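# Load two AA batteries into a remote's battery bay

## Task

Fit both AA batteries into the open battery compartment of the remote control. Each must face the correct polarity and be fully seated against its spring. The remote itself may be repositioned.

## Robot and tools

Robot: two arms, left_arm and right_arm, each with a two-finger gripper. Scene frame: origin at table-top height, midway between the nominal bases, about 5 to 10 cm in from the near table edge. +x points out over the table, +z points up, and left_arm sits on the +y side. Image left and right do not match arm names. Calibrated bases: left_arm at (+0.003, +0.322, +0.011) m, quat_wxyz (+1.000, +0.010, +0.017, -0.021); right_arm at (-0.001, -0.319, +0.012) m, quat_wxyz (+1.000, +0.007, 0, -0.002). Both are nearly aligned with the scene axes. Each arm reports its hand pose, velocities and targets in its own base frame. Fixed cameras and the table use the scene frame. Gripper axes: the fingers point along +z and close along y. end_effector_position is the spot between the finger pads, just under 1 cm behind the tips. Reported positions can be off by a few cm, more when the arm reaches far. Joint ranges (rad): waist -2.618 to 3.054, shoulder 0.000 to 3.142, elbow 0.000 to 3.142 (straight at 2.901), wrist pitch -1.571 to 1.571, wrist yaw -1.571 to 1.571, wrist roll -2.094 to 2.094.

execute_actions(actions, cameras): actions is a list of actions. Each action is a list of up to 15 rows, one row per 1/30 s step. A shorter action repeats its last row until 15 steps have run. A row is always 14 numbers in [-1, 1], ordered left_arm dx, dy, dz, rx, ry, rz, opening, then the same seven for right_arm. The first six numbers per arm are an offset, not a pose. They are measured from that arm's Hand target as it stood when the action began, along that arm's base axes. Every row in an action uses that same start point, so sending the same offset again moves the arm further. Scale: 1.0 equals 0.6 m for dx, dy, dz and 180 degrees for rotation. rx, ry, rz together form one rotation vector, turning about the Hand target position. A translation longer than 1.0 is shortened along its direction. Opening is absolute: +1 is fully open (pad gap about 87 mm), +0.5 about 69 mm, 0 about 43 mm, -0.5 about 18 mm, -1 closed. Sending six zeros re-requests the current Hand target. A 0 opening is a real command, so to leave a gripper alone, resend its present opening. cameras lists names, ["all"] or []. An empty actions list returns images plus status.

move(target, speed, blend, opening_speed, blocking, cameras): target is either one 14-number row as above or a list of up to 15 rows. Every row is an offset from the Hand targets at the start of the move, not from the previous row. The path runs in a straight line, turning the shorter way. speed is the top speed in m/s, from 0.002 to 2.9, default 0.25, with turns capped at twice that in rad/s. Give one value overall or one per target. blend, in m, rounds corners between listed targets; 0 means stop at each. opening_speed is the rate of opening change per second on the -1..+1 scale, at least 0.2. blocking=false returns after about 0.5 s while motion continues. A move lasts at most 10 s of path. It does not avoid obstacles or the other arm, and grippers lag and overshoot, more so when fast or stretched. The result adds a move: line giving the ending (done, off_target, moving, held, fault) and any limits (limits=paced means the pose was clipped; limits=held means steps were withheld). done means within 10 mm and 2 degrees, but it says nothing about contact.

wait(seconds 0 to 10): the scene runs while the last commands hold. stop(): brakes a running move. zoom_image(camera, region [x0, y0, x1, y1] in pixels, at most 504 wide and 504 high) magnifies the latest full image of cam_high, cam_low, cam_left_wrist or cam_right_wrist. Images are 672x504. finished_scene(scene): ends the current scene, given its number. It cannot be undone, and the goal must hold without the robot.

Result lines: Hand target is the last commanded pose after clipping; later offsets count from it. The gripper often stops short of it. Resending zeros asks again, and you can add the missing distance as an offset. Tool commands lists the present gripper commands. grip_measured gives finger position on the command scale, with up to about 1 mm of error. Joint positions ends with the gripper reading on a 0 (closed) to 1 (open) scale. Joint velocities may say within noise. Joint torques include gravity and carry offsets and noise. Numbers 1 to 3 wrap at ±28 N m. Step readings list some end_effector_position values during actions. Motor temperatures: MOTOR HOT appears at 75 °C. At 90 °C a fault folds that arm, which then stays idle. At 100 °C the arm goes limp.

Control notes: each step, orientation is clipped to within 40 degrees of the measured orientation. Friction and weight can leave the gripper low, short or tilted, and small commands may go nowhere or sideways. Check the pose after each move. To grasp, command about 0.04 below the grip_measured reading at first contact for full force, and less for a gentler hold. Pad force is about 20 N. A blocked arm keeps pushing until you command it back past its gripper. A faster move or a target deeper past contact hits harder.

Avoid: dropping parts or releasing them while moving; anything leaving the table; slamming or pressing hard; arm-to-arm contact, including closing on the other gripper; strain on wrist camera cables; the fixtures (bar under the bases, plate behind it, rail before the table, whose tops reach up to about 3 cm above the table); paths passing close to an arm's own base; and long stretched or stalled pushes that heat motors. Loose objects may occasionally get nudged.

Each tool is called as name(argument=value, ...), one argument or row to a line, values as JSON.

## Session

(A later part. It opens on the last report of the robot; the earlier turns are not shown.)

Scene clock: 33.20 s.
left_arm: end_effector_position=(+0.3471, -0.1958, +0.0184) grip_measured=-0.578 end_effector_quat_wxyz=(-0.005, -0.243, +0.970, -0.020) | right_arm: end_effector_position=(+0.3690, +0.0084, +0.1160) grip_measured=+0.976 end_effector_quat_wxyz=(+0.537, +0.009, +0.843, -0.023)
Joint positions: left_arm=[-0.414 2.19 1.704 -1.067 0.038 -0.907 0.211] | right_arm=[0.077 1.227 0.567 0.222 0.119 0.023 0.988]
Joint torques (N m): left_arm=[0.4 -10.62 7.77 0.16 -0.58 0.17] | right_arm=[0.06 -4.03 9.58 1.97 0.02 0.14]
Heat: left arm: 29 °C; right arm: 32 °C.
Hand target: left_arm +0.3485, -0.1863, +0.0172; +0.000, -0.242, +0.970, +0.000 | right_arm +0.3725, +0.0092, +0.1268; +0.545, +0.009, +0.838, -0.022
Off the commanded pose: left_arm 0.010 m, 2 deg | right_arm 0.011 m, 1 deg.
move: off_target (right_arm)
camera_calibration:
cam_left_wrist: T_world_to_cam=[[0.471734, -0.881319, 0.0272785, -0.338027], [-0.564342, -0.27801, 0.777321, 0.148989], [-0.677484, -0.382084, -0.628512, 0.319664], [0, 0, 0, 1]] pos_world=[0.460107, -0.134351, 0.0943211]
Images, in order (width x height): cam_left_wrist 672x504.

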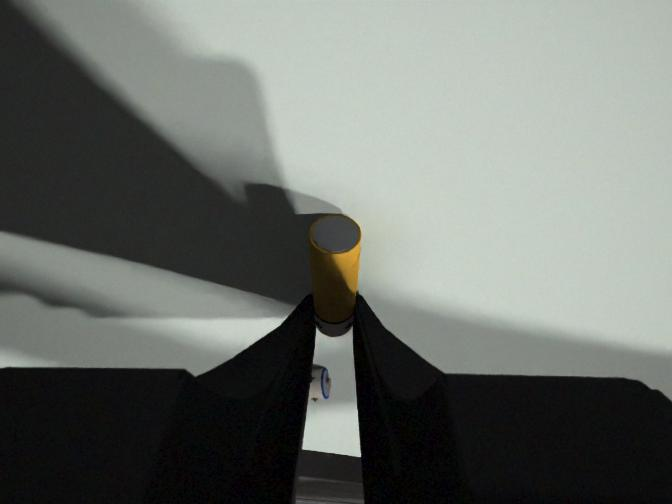

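move(
  target=[0,0,0.17,0,0,0,-0.62,0.0,0.0,0,0,0,0,1],
  speed=0.15,
  cameras=["cam_left_wrist","cam_low"],
)

zoom_image(
  camera="cam_left_wrist",
  region=[210, 200, 460, 400],
)

zoom_image(
  camera="cam_low",
  region=[230, 250, 430, 400],
)

Scene clock: 35.43 s.
left_arm: end_effector_position=(+0.3456, -0.1895, +0.1064) grip_measured=-0.578 end_effector_quat_wxyz=(-0.012, -0.244, +0.970, +0.004) | right_arm: end_effector_position=(+0.3690, +0.0084, +0.1160) grip_measured=+0.976 end_effector_quat_wxyz=(+0.537, +0.009, +0.843, -0.023)
Joint positions: left_arm=[-0.414 2.19 2.056 -1.459 0.008 -0.907 0.211] | right_arm=[0.077 1.227 0.567 0.222 0.119 0.023 0.988]
Joint torques (N m): left_arm=[0.42 -12.89 9.73 0.07 -0.22 0.19] | right_arm=[0.01 -3.99 9.57 1.95 0.05 0.13]
Heat: left arm: 29 °C; right arm: 33 °C.
Hand target: left_arm +0.3486, -0.1863, +0.1192; +0.000, -0.242, +0.970, +0.000 | right_arm +0.3725, +0.0092, +0.1268; +0.545, +0.009, +0.838, -0.022
Off the commanded pose: left_arm 0.013 m, 1 deg | right_arm 0.011 m, 1 deg.
move: off_target (left_arm, right_arm)
camera_calibration:
cam_left_wrist: T_world_to_cam=[[0.471758, -0.88143, -0.0229102, -0.328964], [-0.54488, -0.311862, 0.778362, 0.0681927], [-0.693217, -0.354715, -0.627397, 0.386912], [0, 0, 0, 1]] pos_world=[0.460562, -0.131448, 0.182133]
Images, in order (width x height): cam_low 672x504, cam_left_wrist 672x504.

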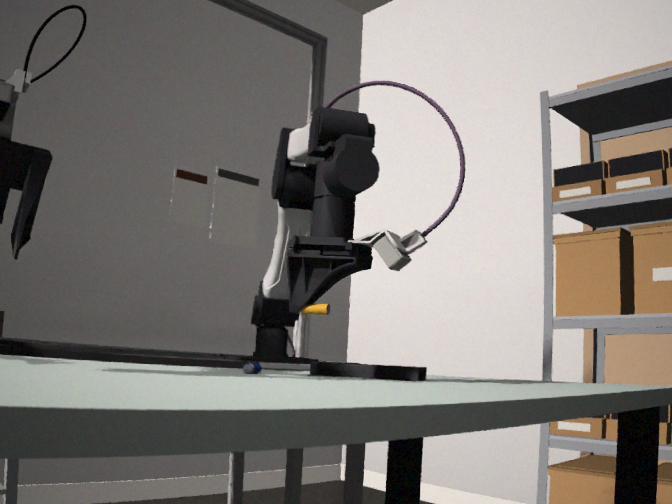

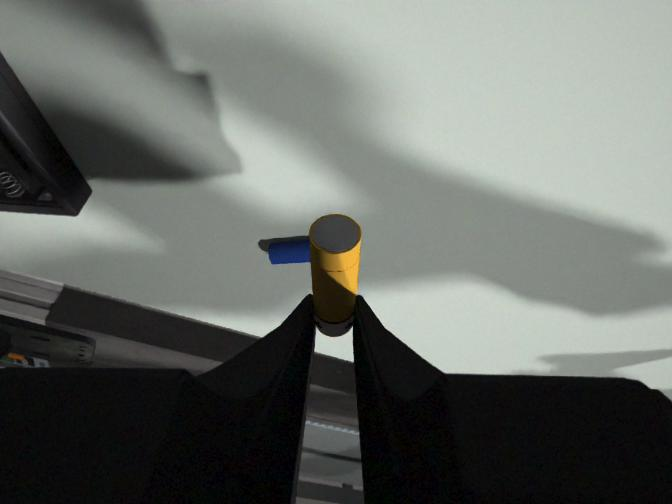

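Scaled by 2.016 from the camera's 672x504 image, which has a finer 960x720 frame.

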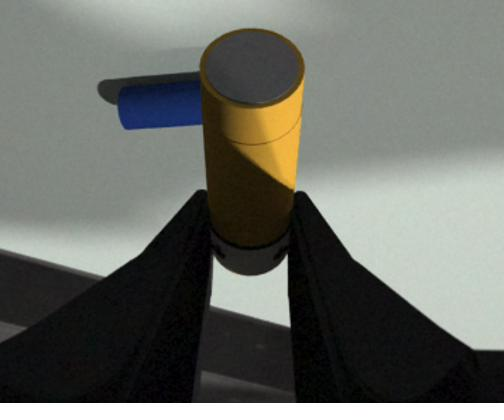

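Scaled by 2.520 from the camera's 672x504 image, which has a finer 960x720 frame.

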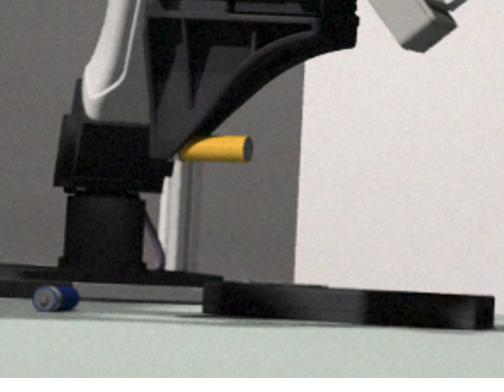

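move(
  target=[-0.002,-0.01,-0.188,0,0,0,-0.62,0.0,0.0,0,0,0,0,1],
  speed=0.08,
)

Scene clock: 37.83 s.
left_arm: end_effector_position=(+0.3449, -0.1906, +0.0185) grip_measured=-0.578 end_effector_quat_wxyz=(-0.007, -0.242, +0.970, -0.001) | right_arm: end_effector_position=(+0.3690, +0.0084, +0.1160) grip_measured=+0.976 end_effector_quat_wxyz=(+0.537, +0.009, +0.843, -0.023)
Joint positions: left_arm=[-0.417 2.2 1.722 -1.102 0.01 -0.907 0.211] | right_arm=[0.077 1.227 0.567 0.222 0.119 0.023 0.988]
Joint torques (N m): left_arm=[-0.47 -9.99 4.33 0.84 -0.26 0.05] | right_arm=[-0.08 -4.01 9.5 1.94 0.02 0.16]
Heat: left arm: 30 °C; right arm: 33 °C.
Hand target: left_arm +0.3473, -0.1922, +0.0064; +0.000, -0.242, +0.970, +0.001 | right_arm +0.3725, +0.0092, +0.1268; +0.545, +0.009, +0.838, -0.022
Off the commanded pose: left_arm 0.012 m, 1 deg | right_arm 0.011 m, 1 deg.
move: off_target (left_arm, right_arm)

move(
  target=[
    [0,0,0,0,0,0,-0.35,0,0,0,0,0,0,1],
    [0.015,0.0077,0.06,0,0,0,-0.35,0,0,0,0,0,0,1],
    [0.016,0.008,0.006,0,0,0,-0.35,0,0,0,0,0,0,1],
  ],
  speed=0.08,
  opening_speed=0.5,
  cameras=["cam_left_wrist","cam_low"],
)

zoom_image(
  camera="cam_low",
  region=[230, 330, 370, 400],
)

Scene clock: 40.77 s.
left_arm: end_effector_position=(+0.3536, -0.1916, +0.0195) grip_measured=-0.350 end_effector_quat_wxyz=(-0.005, -0.243, +0.970, -0.003) | right_arm: end_effector_position=(+0.3690, +0.0084, +0.1160) grip_measured=+0.976 end_effector_quat_wxyz=(+0.537, +0.009, +0.843, -0.023)
Joint positions: left_arm=[-0.411 2.227 1.771 -1.118 0.01 -0.901 0.325] | right_arm=[0.077 1.227 0.567 0.222 0.119 0.023 0.988]
Joint torques (N m): left_arm=[0.55 -10.44 4.78 0.71 -0.27 0.16] | right_arm=[0.08 -4.04 9.69 1.97 0.01 0.13]
Heat: left arm: 30 °C; right arm: 33 °C.
Hand target: left_arm +0.3570, -0.1875, +0.0100; +0.000, -0.242, +0.970, +0.000 | right_arm +0.3725, +0.0092, +0.1268; +0.545, +0.009, +0.838, -0.022
Off the commanded pose: left_arm 0.011 m, 1 deg | right_arm 0.011 m, 1 deg.
move: off_target (left_arm, right_arm)
camera_calibration:
cam_left_wrist: T_world_to_cam=[[0.470012, -0.882641, -0.00585219, -0.336547], [-0.558962, -0.302769, 0.771941, 0.146389], [-0.683118, -0.35955, -0.635667, 0.332913], [0, 0, 0, 1]] pos_world=[0.467426, -0.133029, 0.0966491]
Images, in order (width x height): cam_low 672x504, cam_left_wrist 672x504.

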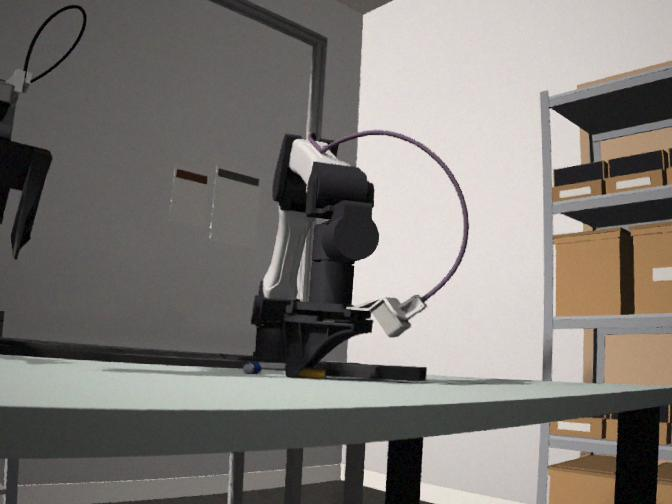

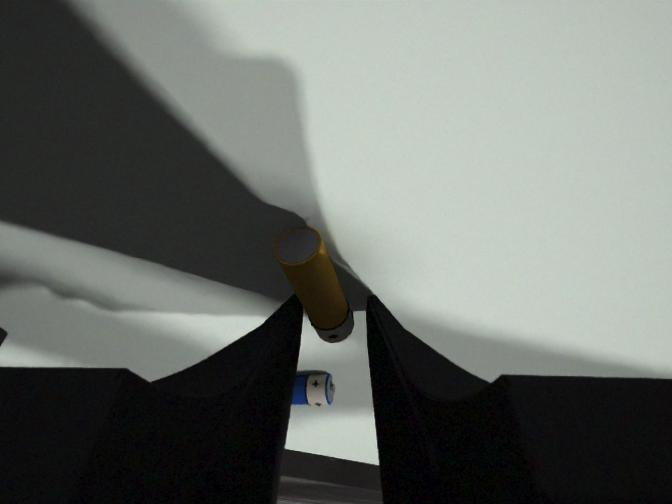

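Scaled by 3.600 from the camera's 672x504 image, which has a finer 960x720 frame.

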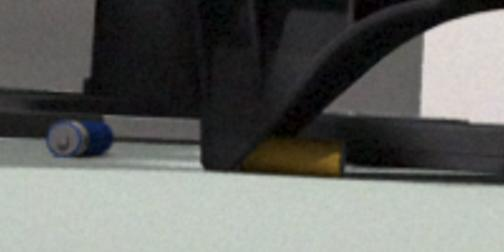

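move(
  target=[
    [0,0,0.05,0,0,0,0,0,0,0,0,0,0,1],
    [-0.008,0.001,0.05,0,0,0.085,0,0,0,0,0,0,0,1],
  ],
  speed=0.08,
  cameras=["cam_left_wrist"],
)

Scene clock: 45.00 s.
left_arm: end_effector_position=(+0.3484, -0.1896, +0.0278) grip_measured=+0.000 end_effector_quat_wxyz=(-0.017, -0.359, +0.933, +0.010) | right_arm: end_effector_position=(+0.3690, +0.0084, +0.1160) grip_measured=+0.976 end_effector_quat_wxyz=(+0.537, +0.009, +0.843, -0.023)
Joint positions: left_arm=[-0.399 2.198 1.754 -1.165 0.009 -1.133 0.5] | right_arm=[0.077 1.227 0.567 0.222 0.119 0.023 0.988]
Joint torques (N m): left_arm=[0.54 -15.56 5.05 0.34 -0.18 -0.06] | right_arm=[0.01 -4.12 9.61 1.95 0.05 0.14]
Heat: left arm: 31 °C; right arm: 34 °C.
Hand target: left_arm +0.3521, -0.1868, +0.0400; +0.000, -0.369, +0.929, +0.001 | right_arm +0.3725, +0.0092, +0.1269; +0.545, +0.009, +0.838, -0.022
Off the commanded pose: left_arm 0.013 m, 3 deg | right_arm 0.011 m, 1 deg.
move: off_target (left_arm, right_arm)
camera_calibration:
cam_left_wrist: T_world_to_cam=[[0.668036, -0.743035, -0.0403354, -0.373855], [-0.443532, -0.441117, 0.780189, 0.0710486], [-0.5975, -0.503305, -0.624242, 0.277841], [0, 0, 0, 1]] pos_world=[0.447271, -0.106608, 0.102929]
Images, in order (width x height): cam_left_wrist 672x504.

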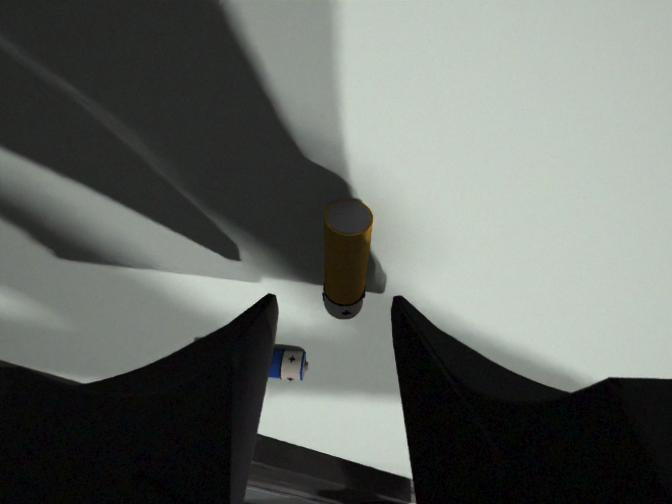

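move(
  target=[
    [0,-0.004,-0.005,0,0,0,0,0,0,0,0,0,0,1],
    [0,-0.004,-0.005,0,0,0,-0.62,0,0,0,0,0,0,1],
    [0,-0.004,0.16,0,0,0,-0.62,0,0,0,0,0,0,1],
  ],
  speed=0.12,
  opening_speed=0.4,
  cameras=["cam_left_wrist","cam_low"],
)

zoom_image(
  camera="cam_low",
  region=[250, 260, 350, 335],
)

zoom_image(
  camera="cam_left_wrist",
  region=[210, 200, 460, 400],
)

Scene clock: 50.27 s.
left_arm: end_effector_position=(+0.3500, -0.1903, +0.1253) grip_measured=-0.609 end_effector_quat_wxyz=(-0.009, -0.362, +0.932, +0.003) | right_arm: end_effector_position=(+0.3690, +0.0084, +0.1160) grip_measured=+0.976 end_effector_quat_wxyz=(+0.537, +0.009, +0.843, -0.023)
Joint positions: left_arm=[-0.399 2.174 2.106 -1.521 0.008 -1.14 0.195] | right_arm=[0.077 1.227 0.567 0.222 0.119 0.023 0.988]
Joint torques (N m): left_arm=[0.05 -12.01 9.77 0 -0.23 -0.05] | right_arm=[0.03 -4.05 9.69 1.96 0.05 0.15]
Motor temperatures (°C): left_arm=[20 34 25 22 20 21 23] | right_arm=[19 22 35 30 22 22 20]
Heat: left arm: 34 °C; right arm: 35 °C.
Hand target: left_arm +0.3521, -0.1892, +0.1360; +0.000, -0.369, +0.929, +0.000 | right_arm +0.3725, +0.0092, +0.1269; +0.545, +0.009, +0.838, -0.022
Off the commanded pose: left_arm 0.011 m, 1 deg | right_arm 0.011 m, 1 deg.
move: off_target (left_arm, right_arm)
camera_calibration:
cam_left_wrist: T_world_to_cam=[[0.673974, -0.738412, -0.0225254, -0.374932], [-0.455079, -0.438999, 0.774714, 0.000473318], [-0.581947, -0.511886, -0.63191, 0.333206], [0, 0, 0, 1]] pos_world=[0.446818, -0.106083, 0.201744]
Images, in order (width x height): cam_low 672x504, cam_left_wrist 672x504.

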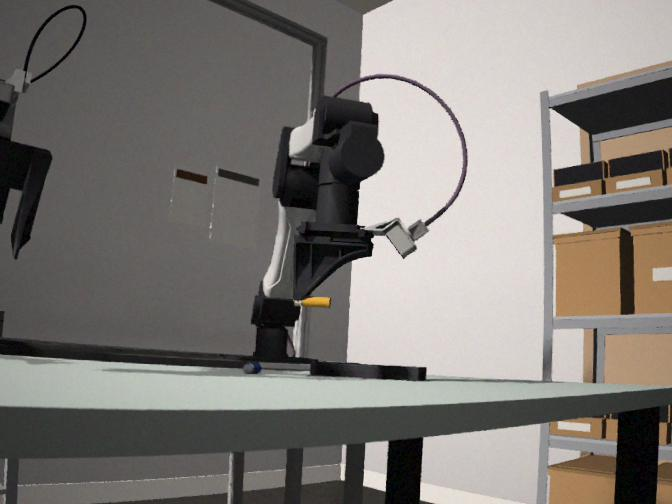

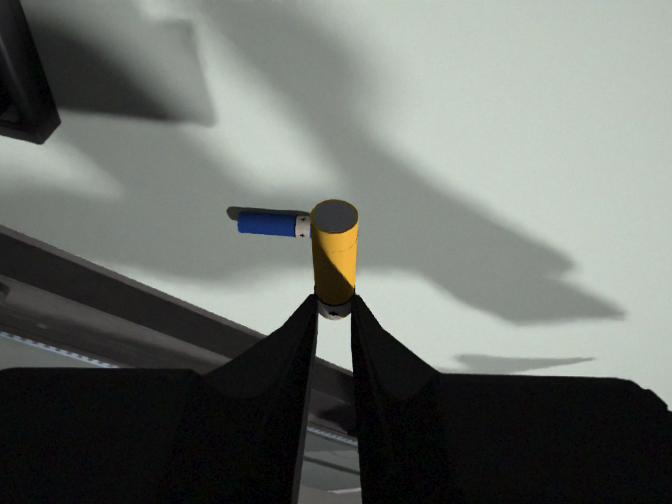

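Scaled by 5.040 from the camera's 672x504 image, which has a finer 960x720 frame.

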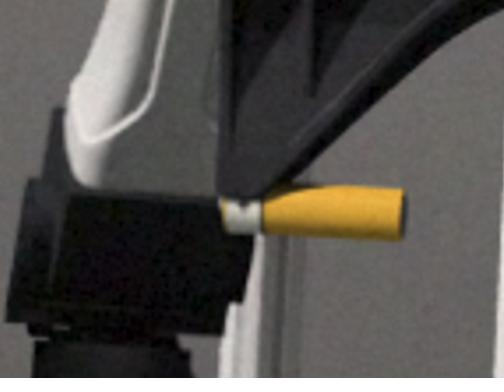

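Scaled by 2.016 from the camera's 672x504 image, which has a finer 960x720 frame.

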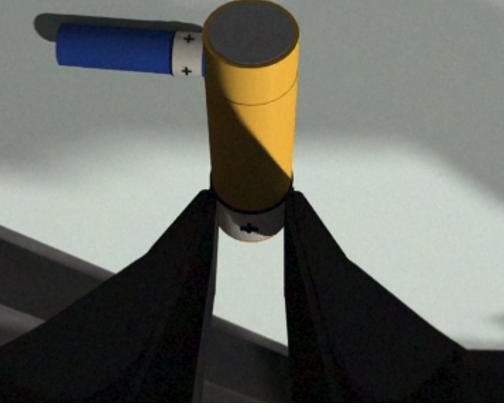

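move(
  target=[-0.1665,0.2175,-0.02,0,0,-0.0886,-0.65,0,0,0,0,0,0,1],
  cameras=["all"],
)

zoom_image(
  camera="cam_left_wrist",
  region=[210, 200, 460, 400],
)

zoom_image(
  camera="cam_high",
  region=[270, 270, 430, 400],
)

Scene clock: 53.93 s.
left_arm: end_effector_position=(+0.2535, -0.0597, +0.1200) grip_measured=-0.609 end_effector_quat_wxyz=(-0.011, -0.240, +0.971, +0.008) | right_arm: end_effector_position=(+0.3690, +0.0084, +0.1160) grip_measured=+0.976 end_effector_quat_wxyz=(+0.537, +0.009, +0.843, -0.023)
Joint positions: left_arm=[-0.141 1.675 1.406 -1.327 -0.006 -0.626 0.195] | right_arm=[0.077 1.227 0.567 0.222 0.119 0.023 0.988]
Joint torques (N m): left_arm=[0.39 -9.95 5.41 0.43 -0.05 0.17] | right_arm=[0.02 -3.93 9.63 1.93 0.02 0.14]
Heat: left arm: 35 °C; right arm: 35 °C.
Hand target: left_arm +0.2522, -0.0588, +0.1240; +0.000, -0.236, +0.972, +0.001 | right_arm +0.3725, +0.0092, +0.1269; +0.545, +0.009, +0.838, -0.022
Off the commanded pose: left_arm 0.004 m, 2 deg | right_arm 0.011 m, 1 deg.
move: off_target (right_arm)
camera_calibration:
cam_left_wrist: T_world_to_cam=[[0.465093, -0.884767, -0.0295895, -0.168479], [-0.546975, -0.313487, 0.776238, 0.0485472], [-0.696065, -0.344838, -0.629746, 0.379216], [0, 0, 0, 1]] pos_world=[0.368872, -0.00307714, 0.19614]
cam_right_wrist: T_world_to_cam=[[-0.0235445, -0.999018, 0.0375332, 0.0112773], [-0.96699, 0.0132292, -0.25447, 0.407647], [0.253724, -0.0422856, -0.966352, 0.157614], [0, 0, 0, 1]] pos_world=[0.354466, 0.0125382, 0.255621]

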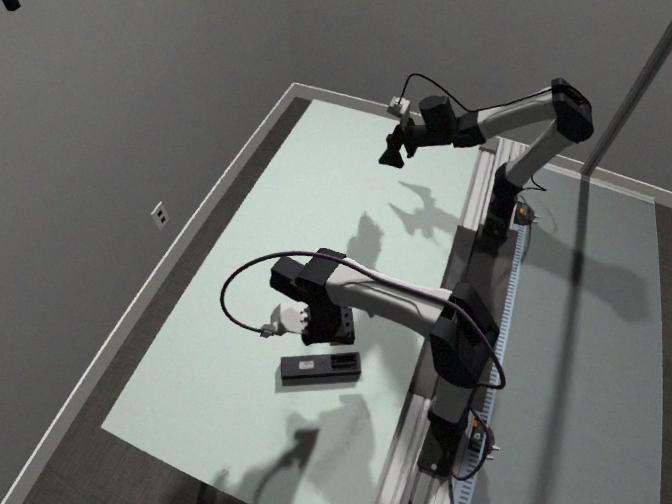

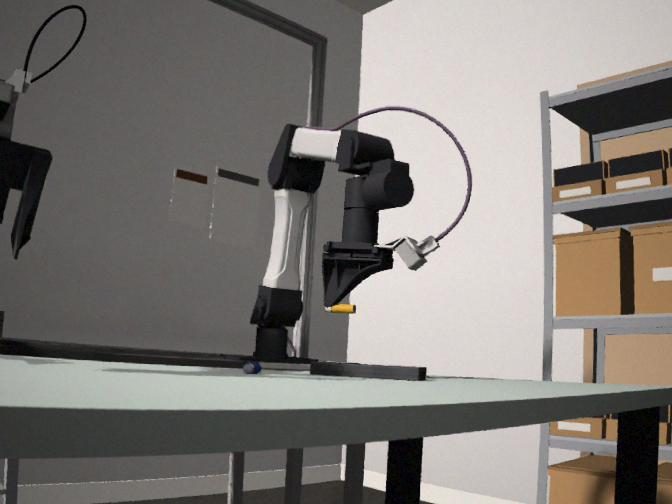

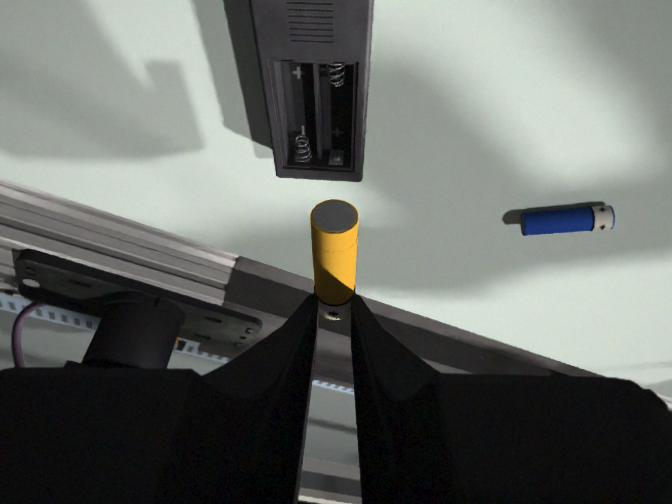

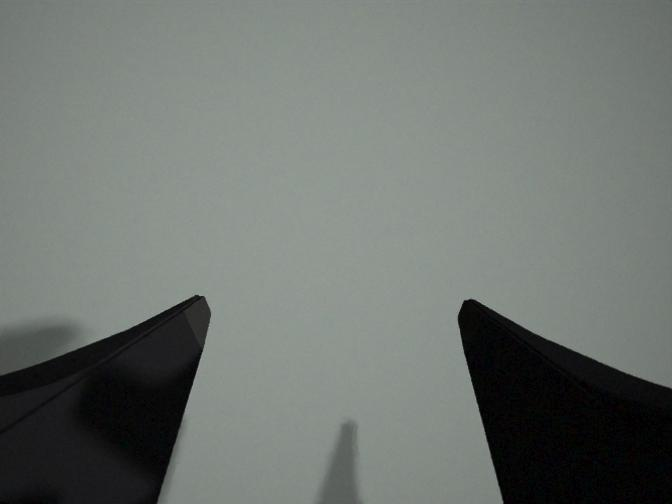

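Scaled by 2.016 from the camera's 672x504 image, which has a finer 960x720 frame.

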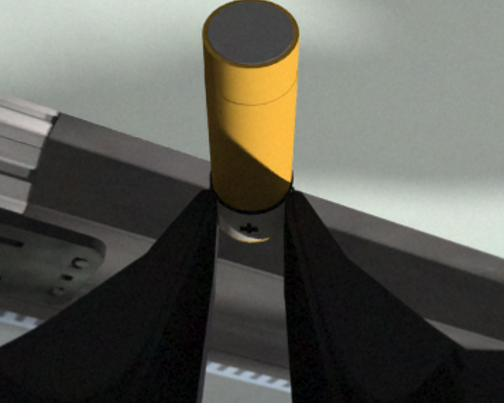

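Scaled by 3.150 from the camera's 672x504 image, which has a finer 960x720 frame.

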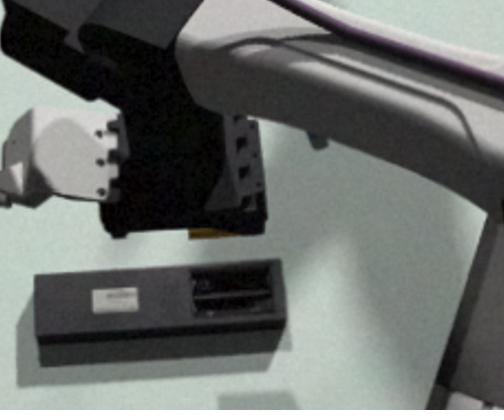

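move(
  target=[-0.0193,-0.0107,-0.092,-0.0443,0.0834,0,-0.65,0,0,0,0,0,0,1],
  cameras=["cam_left_wrist","cam_low"],
  speed=0.12,
)

zoom_image(
  camera="cam_left_wrist",
  region=[236, 100, 446, 350],
)

zoom_image(
  camera="cam_low",
  region=[280, 260, 460, 395],
)

Scene clock: 58.83 s.
left_arm: end_effector_position=(+0.2425, -0.0660, +0.0711) grip_measured=-0.609 end_effector_quat_wxyz=(-0.138, -0.235, +0.962, -0.032) | right_arm: end_effector_position=(+0.3689, +0.0084, +0.1159) grip_measured=+0.976 end_effector_quat_wxyz=(+0.537, +0.009, +0.843, -0.023)
Joint positions: left_arm=[-0.079 1.869 1.363 -1.31 0.146 -0.54 0.195] | right_arm=[0.077 1.227 0.567 0.222 0.119 0.023 0.988]
Joint torques (N m): left_arm=[0.75 -8.09 5.11 -0.12 0.11 0.18] | right_arm=[0.08 -4.05 9.48 1.95 0.04 0.11]
Heat: left arm: 35 °C; right arm: 36 °C.
Hand target: left_arm +0.2406, -0.0652, +0.0688; -0.143, -0.234, +0.961, -0.036 | right_arm +0.3725, +0.0092, +0.1268; +0.545, +0.009, +0.838, -0.022
Off the commanded pose: left_arm 0.003 m, 1 deg | right_arm 0.012 m, 1 deg.
move: off_target (right_arm)
camera_calibration:
cam_left_wrist: T_world_to_cam=[[0.457314, -0.889206, -0.013282, -0.170001], [-0.352767, -0.195096, 0.915146, 0.029429], [-0.816345, -0.413824, -0.402903, 0.34703], [0, 0, 0, 1]] pos_world=[0.371422, -0.00181562, 0.11063]
Images, in order (width x height): cam_low 672x504, cam_left_wrist 672x504.

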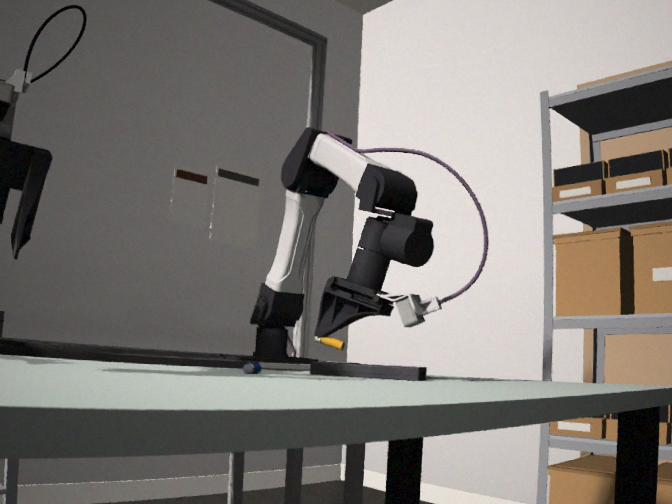

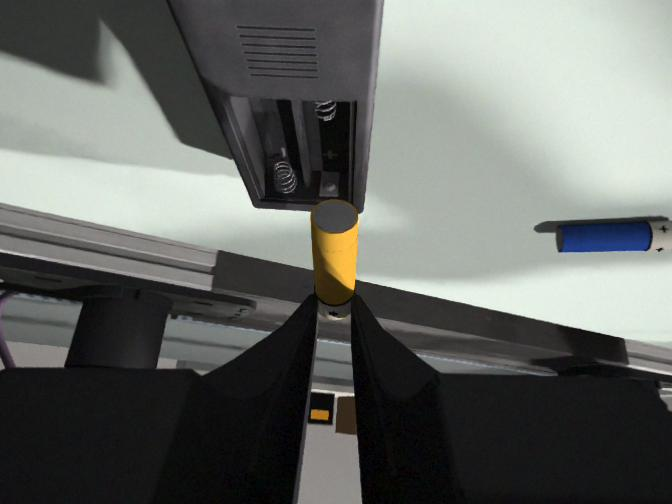

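Scaled by 2.016 from the camera's 672x504 image, which has a finer 960x720 frame.

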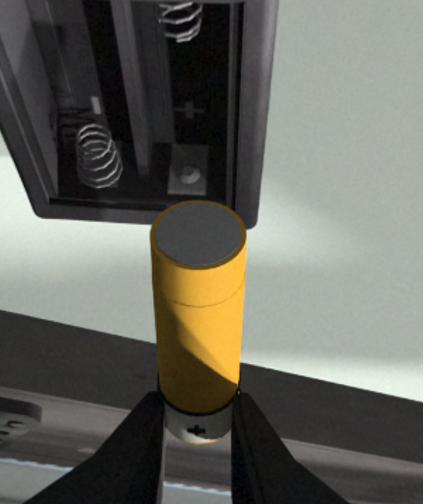

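Scaled by 2.800 from the camera's 672x504 image, which has a finer 960x720 frame.

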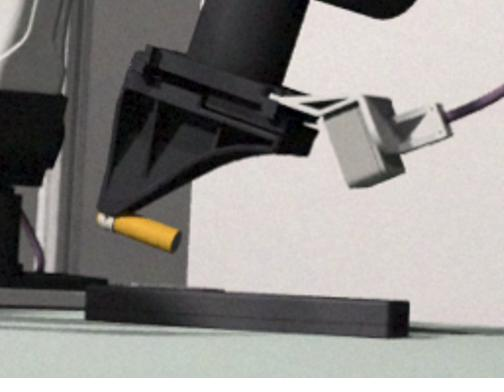

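move(
  target=[0.0008,0.0025,-0.035,0,0,0,-0.65,0,0,0,0,0,0,1],
  cameras=["cam_left_wrist","cam_low"],
  speed=0.08,
)

zoom_image(
  camera="cam_left_wrist",
  region=[236, 100, 446, 350],
)

zoom_image(
  camera="cam_low",
  region=[280, 260, 460, 395],
)

Scene clock: 60.80 s.
left_arm: end_effector_position=(+0.2435, -0.0650, +0.0507) grip_measured=-0.609 end_effector_quat_wxyz=(-0.137, -0.234, +0.962, -0.033) | right_arm: end_effector_position=(+0.3689, +0.0084, +0.1159) grip_measured=+0.976 end_effector_quat_wxyz=(+0.537, +0.009, +0.843, -0.023)
Joint positions: left_arm=[-0.075 1.894 1.312 -1.233 0.146 -0.535 0.195] | right_arm=[0.077 1.227 0.567 0.222 0.119 0.023 0.988]
Joint torques (N m): left_arm=[0.65 -7.99 4.79 -0.13 0.09 0.2] | right_arm=[0.12 -4 9.55 1.97 0.04 0.13]
Heat: left arm: 35 °C; right arm: 36 °C.
Hand target: left_arm +0.2412, -0.0637, +0.0478; -0.143, -0.234, +0.961, -0.036 | right_arm +0.3725, +0.0092, +0.1268; +0.545, +0.009, +0.838, -0.022
Off the commanded pose: left_arm 0.004 m, 1 deg | right_arm 0.011 m, 1 deg.
move: off_target (right_arm)
camera_calibration:
cam_left_wrist: T_world_to_cam=[[0.457005, -0.889403, -0.0104085, -0.169891], [-0.35477, -0.192998, 0.914817, 0.0493489], [-0.81565, -0.414383, -0.403734, 0.339938], [0, 0, 0, 1]] pos_world=[0.372419, -0.000712914, 0.0903311]
Images, in order (width x height): cam_low 672x504, cam_left_wrist 672x504.

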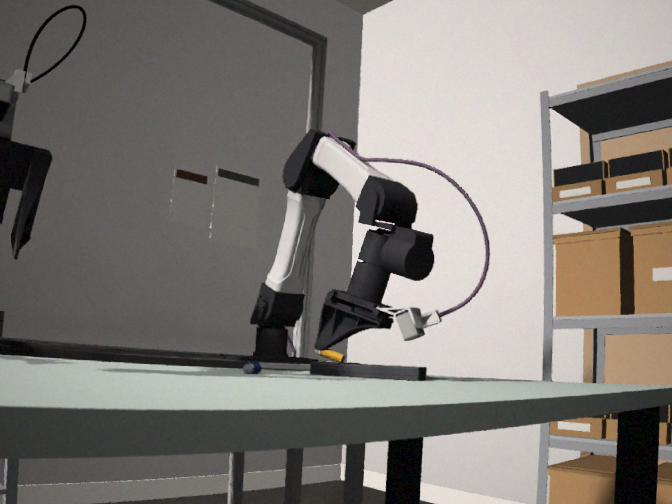

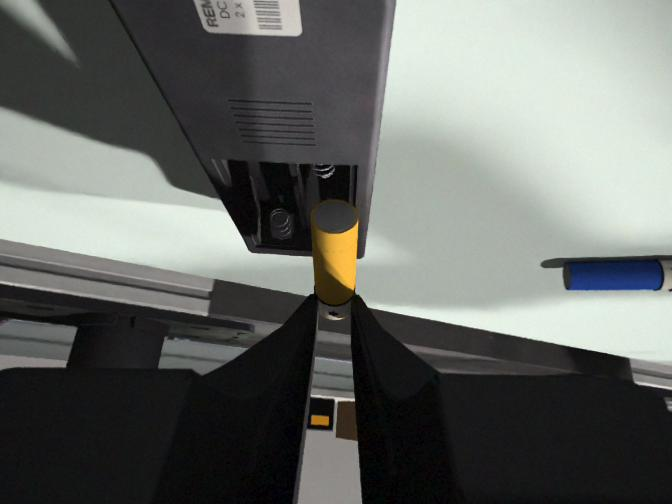

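Scaled by 2.016 from the camera's 672x504 image, which has a finer 960x720 frame.

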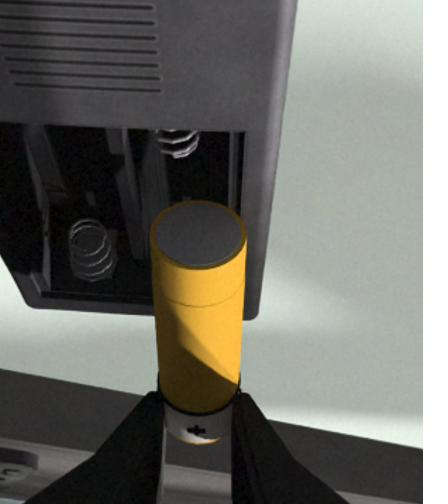

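Scaled by 2.800 from the camera's 672x504 image, which has a finer 960x720 frame.

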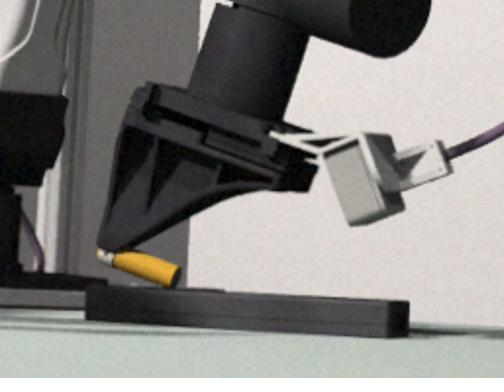

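move(
  target=[-0.0035,0.005,-0.008,0,0,0.011,-0.65,0,0,0,0,0,0,1],
  cameras=["cam_left_wrist"],
  speed=0.08,
)

zoom_image(
  camera="cam_left_wrist",
  region=[196, 100, 406, 350],
)

Scene clock: 63.50 s.
left_arm: end_effector_position=(+0.2410, -0.0609, +0.0441) grip_measured=-0.609 end_effector_quat_wxyz=(-0.140, -0.243, +0.959, -0.035) | right_arm: end_effector_position=(+0.3689, +0.0084, +0.1159) grip_measured=+0.976 end_effector_quat_wxyz=(+0.537, +0.009, +0.843, -0.023)
Joint positions: left_arm=[-0.057 1.894 1.282 -1.207 0.149 -0.535 0.195] | right_arm=[0.077 1.227 0.567 0.222 0.119 0.023 0.988]
Joint torques (N m): left_arm=[0.53 -8.62 4.72 -0.12 0.11 0.03] | right_arm=[-0.05 -4 9.61 1.94 0.05 0.16]
Heat: left arm: 34 °C; right arm: 36 °C.
Hand target: left_arm +0.2391, -0.0607, +0.0430; -0.142, -0.250, +0.957, -0.039 | right_arm +0.3725, +0.0092, +0.1268; +0.545, +0.009, +0.838, -0.022
Off the commanded pose: left_arm 0.002 m, 1 deg | right_arm 0.011 m, 1 deg.
move: off_target (right_arm)
camera_calibration:
cam_left_wrist: T_world_to_cam=[[0.473504, -0.880731, -0.0103291, -0.168636], [-0.346745, -0.197174, 0.917001, 0.0529026], [-0.809667, -0.430622, -0.398752, 0.33422], [0, 0, 0, 1]] pos_world=[0.3688, 0.00583076, 0.0830173]
Images, in order (width x height): cam_left_wrist 672x504.

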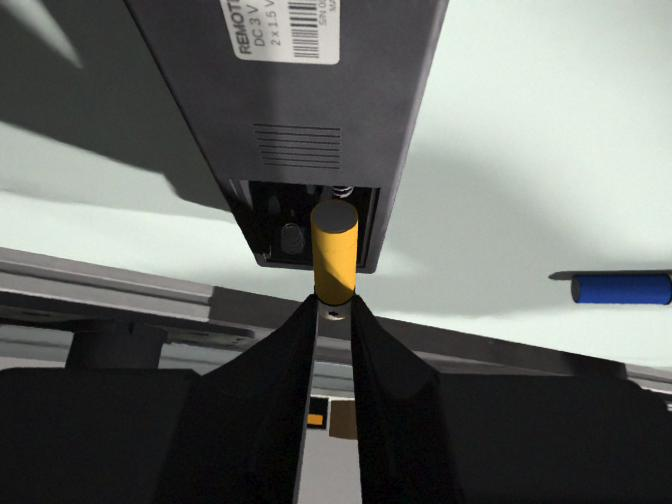

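Scaled by 2.016 from the camera's 672x504 image, which has a finer 960x720 frame.

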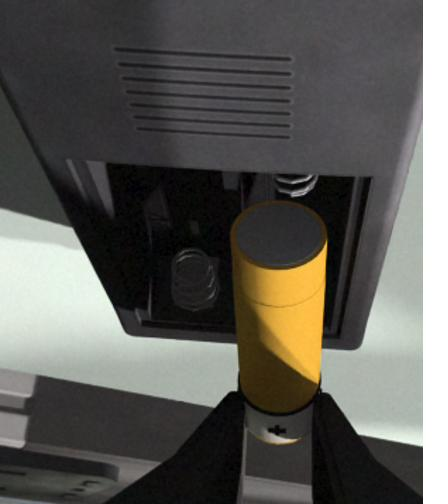

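move(
  target=[0.0045,-0.0075,0,0,0,0,-0.65,0,0,0,0,0,0,1],
  cameras=["cam_left_wrist","cam_low"],
  speed=0.08,
)

zoom_image(
  camera="cam_left_wrist",
  region=[196, 100, 406, 350],
)

zoom_image(
  camera="cam_low",
  region=[280, 260, 460, 395],
)

Scene clock: 65.07 s.
left_arm: end_effector_position=(+0.2411, -0.0617, +0.0443) grip_measured=-0.609 end_effector_quat_wxyz=(-0.140, -0.246, +0.959, -0.036) | right_arm: end_effector_position=(+0.3689, +0.0084, +0.1159) grip_measured=+0.976 end_effector_quat_wxyz=(+0.537, +0.009, +0.843, -0.023)
Joint positions: left_arm=[-0.057 1.894 1.282 -1.207 0.153 -0.539 0.195] | right_arm=[0.077 1.227 0.567 0.222 0.119 0.023 0.988]
Joint torques (N m): left_arm=[-0.53 -7.68 5.89 -0.15 0.13 -0.03] | right_arm=[0.14 -3.93 9.62 1.97 0.02 0.15]
Heat: left arm: 34 °C; right arm: 37 °C.
Hand target: left_arm +0.2418, -0.0652, +0.0430; -0.143, -0.250, +0.957, -0.039 | right_arm +0.3725, +0.0092, +0.1268; +0.545, +0.009, +0.838, -0.022
Off the commanded pose: left_arm 0.004 m, 1 deg | right_arm 0.011 m, 1 deg.
move: off_target (right_arm)
camera_calibration:
cam_left_wrist: T_world_to_cam=[[0.477719, -0.878472, -0.00850438, -0.170381], [-0.34544, -0.196736, 0.917587, 0.0524119], [-0.807747, -0.435411, -0.397444, 0.333266], [0, 0, 0, 1]] pos_world=[0.368694, 0.00574451, 0.0829132]
Images, in order (width x height): cam_low 672x504, cam_left_wrist 672x504.

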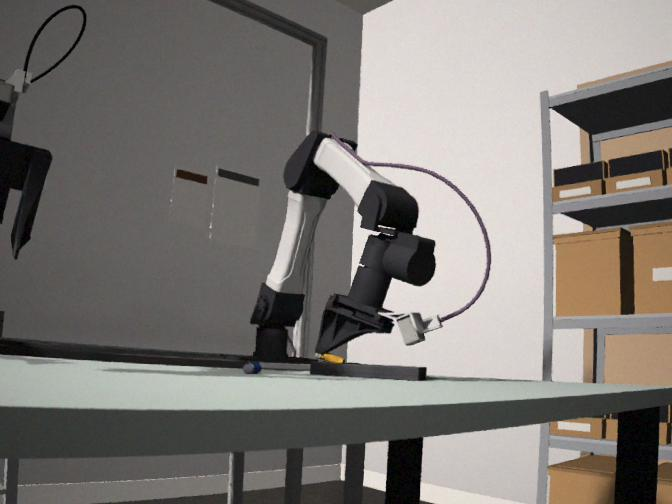

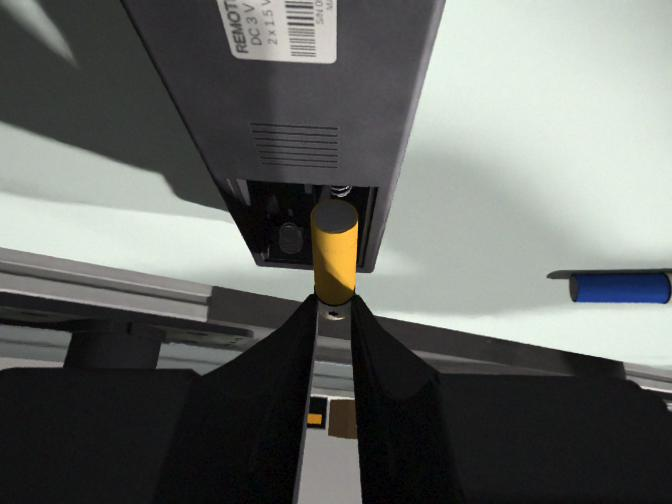

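Scaled by 2.016 from the camera's 672x504 image, which has a finer 960x720 frame.

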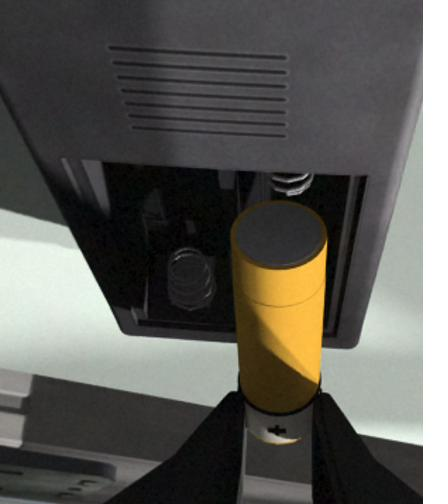

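Scaled by 2.800 from the camera's 672x504 image, which has a finer 960x720 frame.

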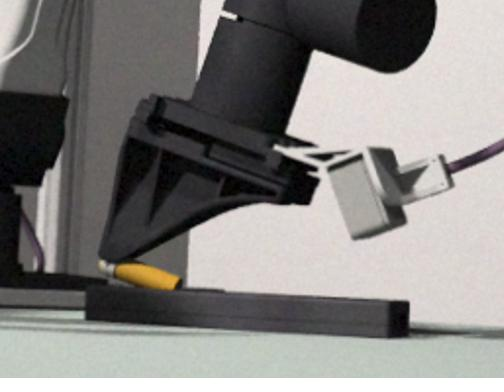

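move(
  target=[0.0035,-0.0065,0.004,0,0,0,-0.65,0,0,0,0,0,0,1],
  cameras=["cam_left_wrist"],
  speed=0.08,
)

zoom_image(
  camera="cam_left_wrist",
  region=[196, 100, 406, 350],
)

Scene clock: 66.30 s.
left_arm: end_effector_position=(+0.2402, -0.0655, +0.0433) grip_measured=-0.609 end_effector_quat_wxyz=(-0.143, -0.245, +0.958, -0.034) | right_arm: end_effector_position=(+0.3689, +0.0084, +0.1159) grip_measured=+0.976 end_effector_quat_wxyz=(+0.537, +0.009, +0.843, -0.023)
Joint positions: left_arm=[-0.07 1.898 1.282 -1.207 0.154 -0.551 0.195] | right_arm=[0.077 1.227 0.567 0.222 0.119 0.023 0.988]
Joint torques (N m): left_arm=[-0.36 -7.79 7.51 -0.27 0.11 -0.07] | right_arm=[0.1 -4.01 9.65 1.94 0.03 0.16]
Heat: left arm: 34 °C; right arm: 37 °C.
Hand target: left_arm +0.2439, -0.0691, +0.0454; -0.143, -0.250, +0.957, -0.039 | right_arm +0.3725, +0.0092, +0.1268; +0.545, +0.009, +0.838, -0.022
Off the commanded pose: left_arm 0.006 m, 1 deg | right_arm 0.011 m, 1 deg.
move: off_target (right_arm)
camera_calibration:
cam_left_wrist: T_world_to_cam=[[0.475637, -0.879548, -0.0128542, -0.172689], [-0.34018, -0.197398, 0.919408, 0.0507761], [-0.811201, -0.432932, -0.393094, 0.331234], [0, 0, 0, 1]] pos_world=[0.368107, 0.00153716, 0.0813024]
Images, in order (width x height): cam_left_wrist 672x504.

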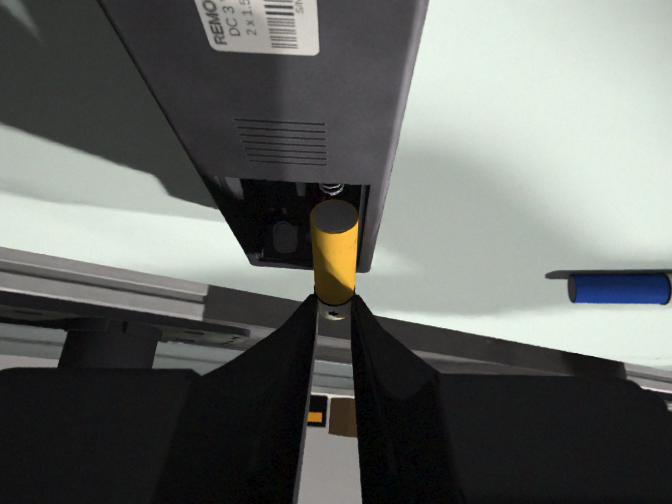

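Scaled by 2.016 from the camera's 672x504 image, which has a finer 960x720 frame.

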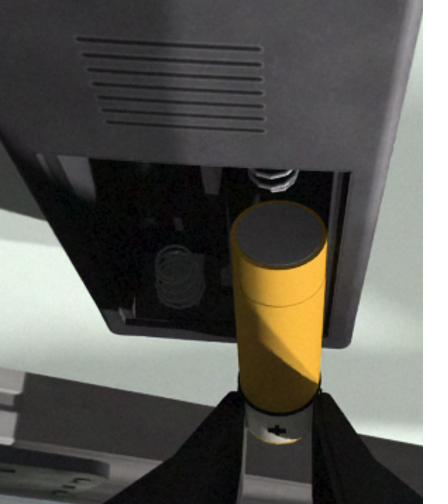

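move(
  target=[0,0,-0.024,0,0,0,-0.65,0,0,0,0,0,0,1],
  cameras=["cam_left_wrist","cam_low"],
  speed=0.05,
)

zoom_image(
  camera="cam_left_wrist",
  region=[196, 150, 406, 350],
)

zoom_image(
  camera="cam_low",
  region=[280, 260, 460, 395],
)

Scene clock: 67.60 s.
left_arm: end_effector_position=(+0.2427, -0.0659, +0.0389) grip_measured=-0.609 end_effector_quat_wxyz=(-0.142, -0.245, +0.958, -0.035) | right_arm: end_effector_position=(+0.3689, +0.0084, +0.1159) grip_measured=+0.976 end_effector_quat_wxyz=(+0.537, +0.009, +0.843, -0.023)
Joint positions: left_arm=[-0.07 1.912 1.282 -1.192 0.155 -0.551 0.195] | right_arm=[0.077 1.227 0.567 0.222 0.119 0.023 0.988]
Joint torques (N m): left_arm=[-0.43 -7.15 4.29 0.16 0.09 -0.05] | right_arm=[0.03 -3.97 9.63 2 0.06 0.15]
Heat: left arm: 34 °C; right arm: 37 °C.
Hand target: left_arm +0.2439, -0.0691, +0.0310; -0.143, -0.250, +0.957, -0.039 | right_arm +0.3725, +0.0092, +0.1268; +0.545, +0.009, +0.838, -0.022
Off the commanded pose: left_arm 0.009 m, 1 deg | right_arm 0.011 m, 1 deg.
move: off_target (right_arm)
camera_calibration:
cam_left_wrist: T_world_to_cam=[[0.47609, -0.879323, -0.0113382, -0.174341], [-0.341773, -0.196894, 0.918926, 0.0560377], [-0.810265, -0.433616, -0.394268, 0.331187], [0, 0, 0, 1]] pos_world=[0.370504, 0.00133936, 0.0771052]
Images, in order (width x height): cam_low 672x504, cam_left_wrist 672x504.

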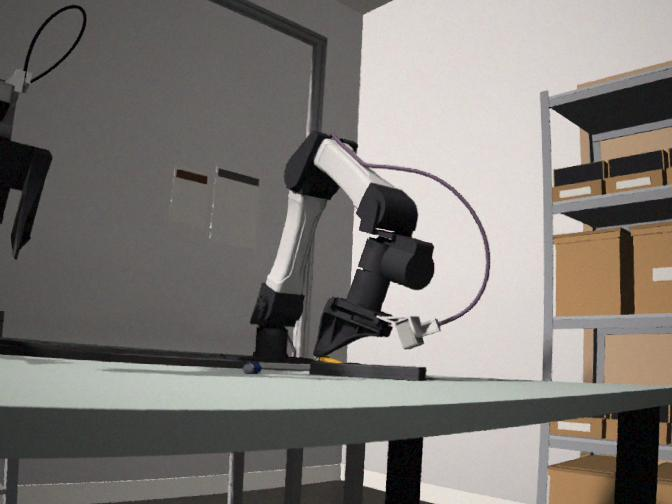

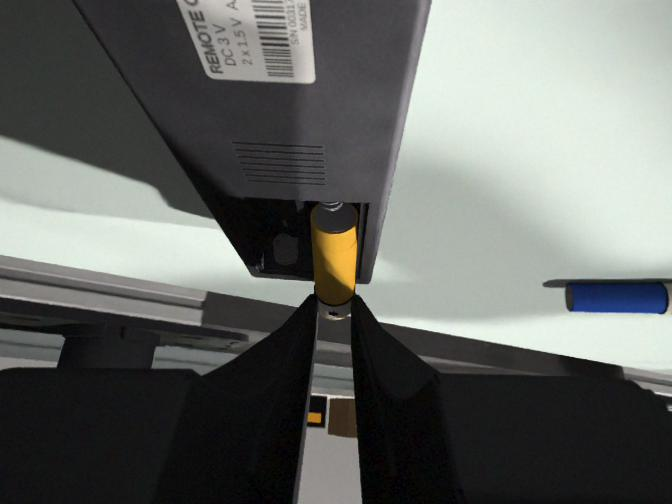

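Scaled by 2.400 from the camera's 672x504 image, which has a finer 960x720 frame.

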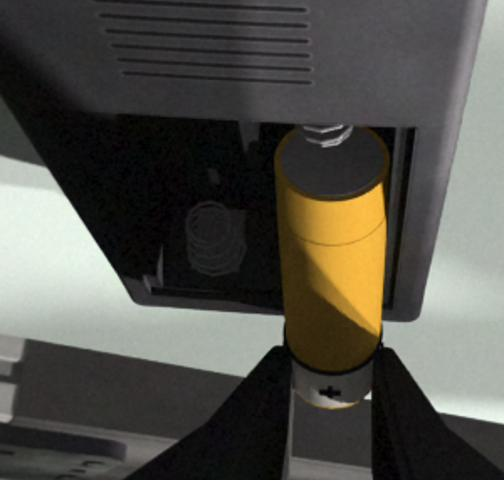

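Scaled by 2.800 from the camera's 672x504 image, which has a finer 960x720 frame.

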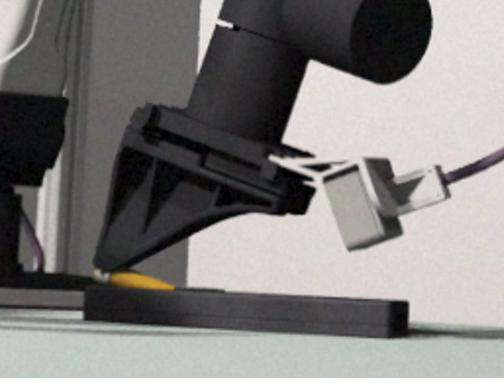

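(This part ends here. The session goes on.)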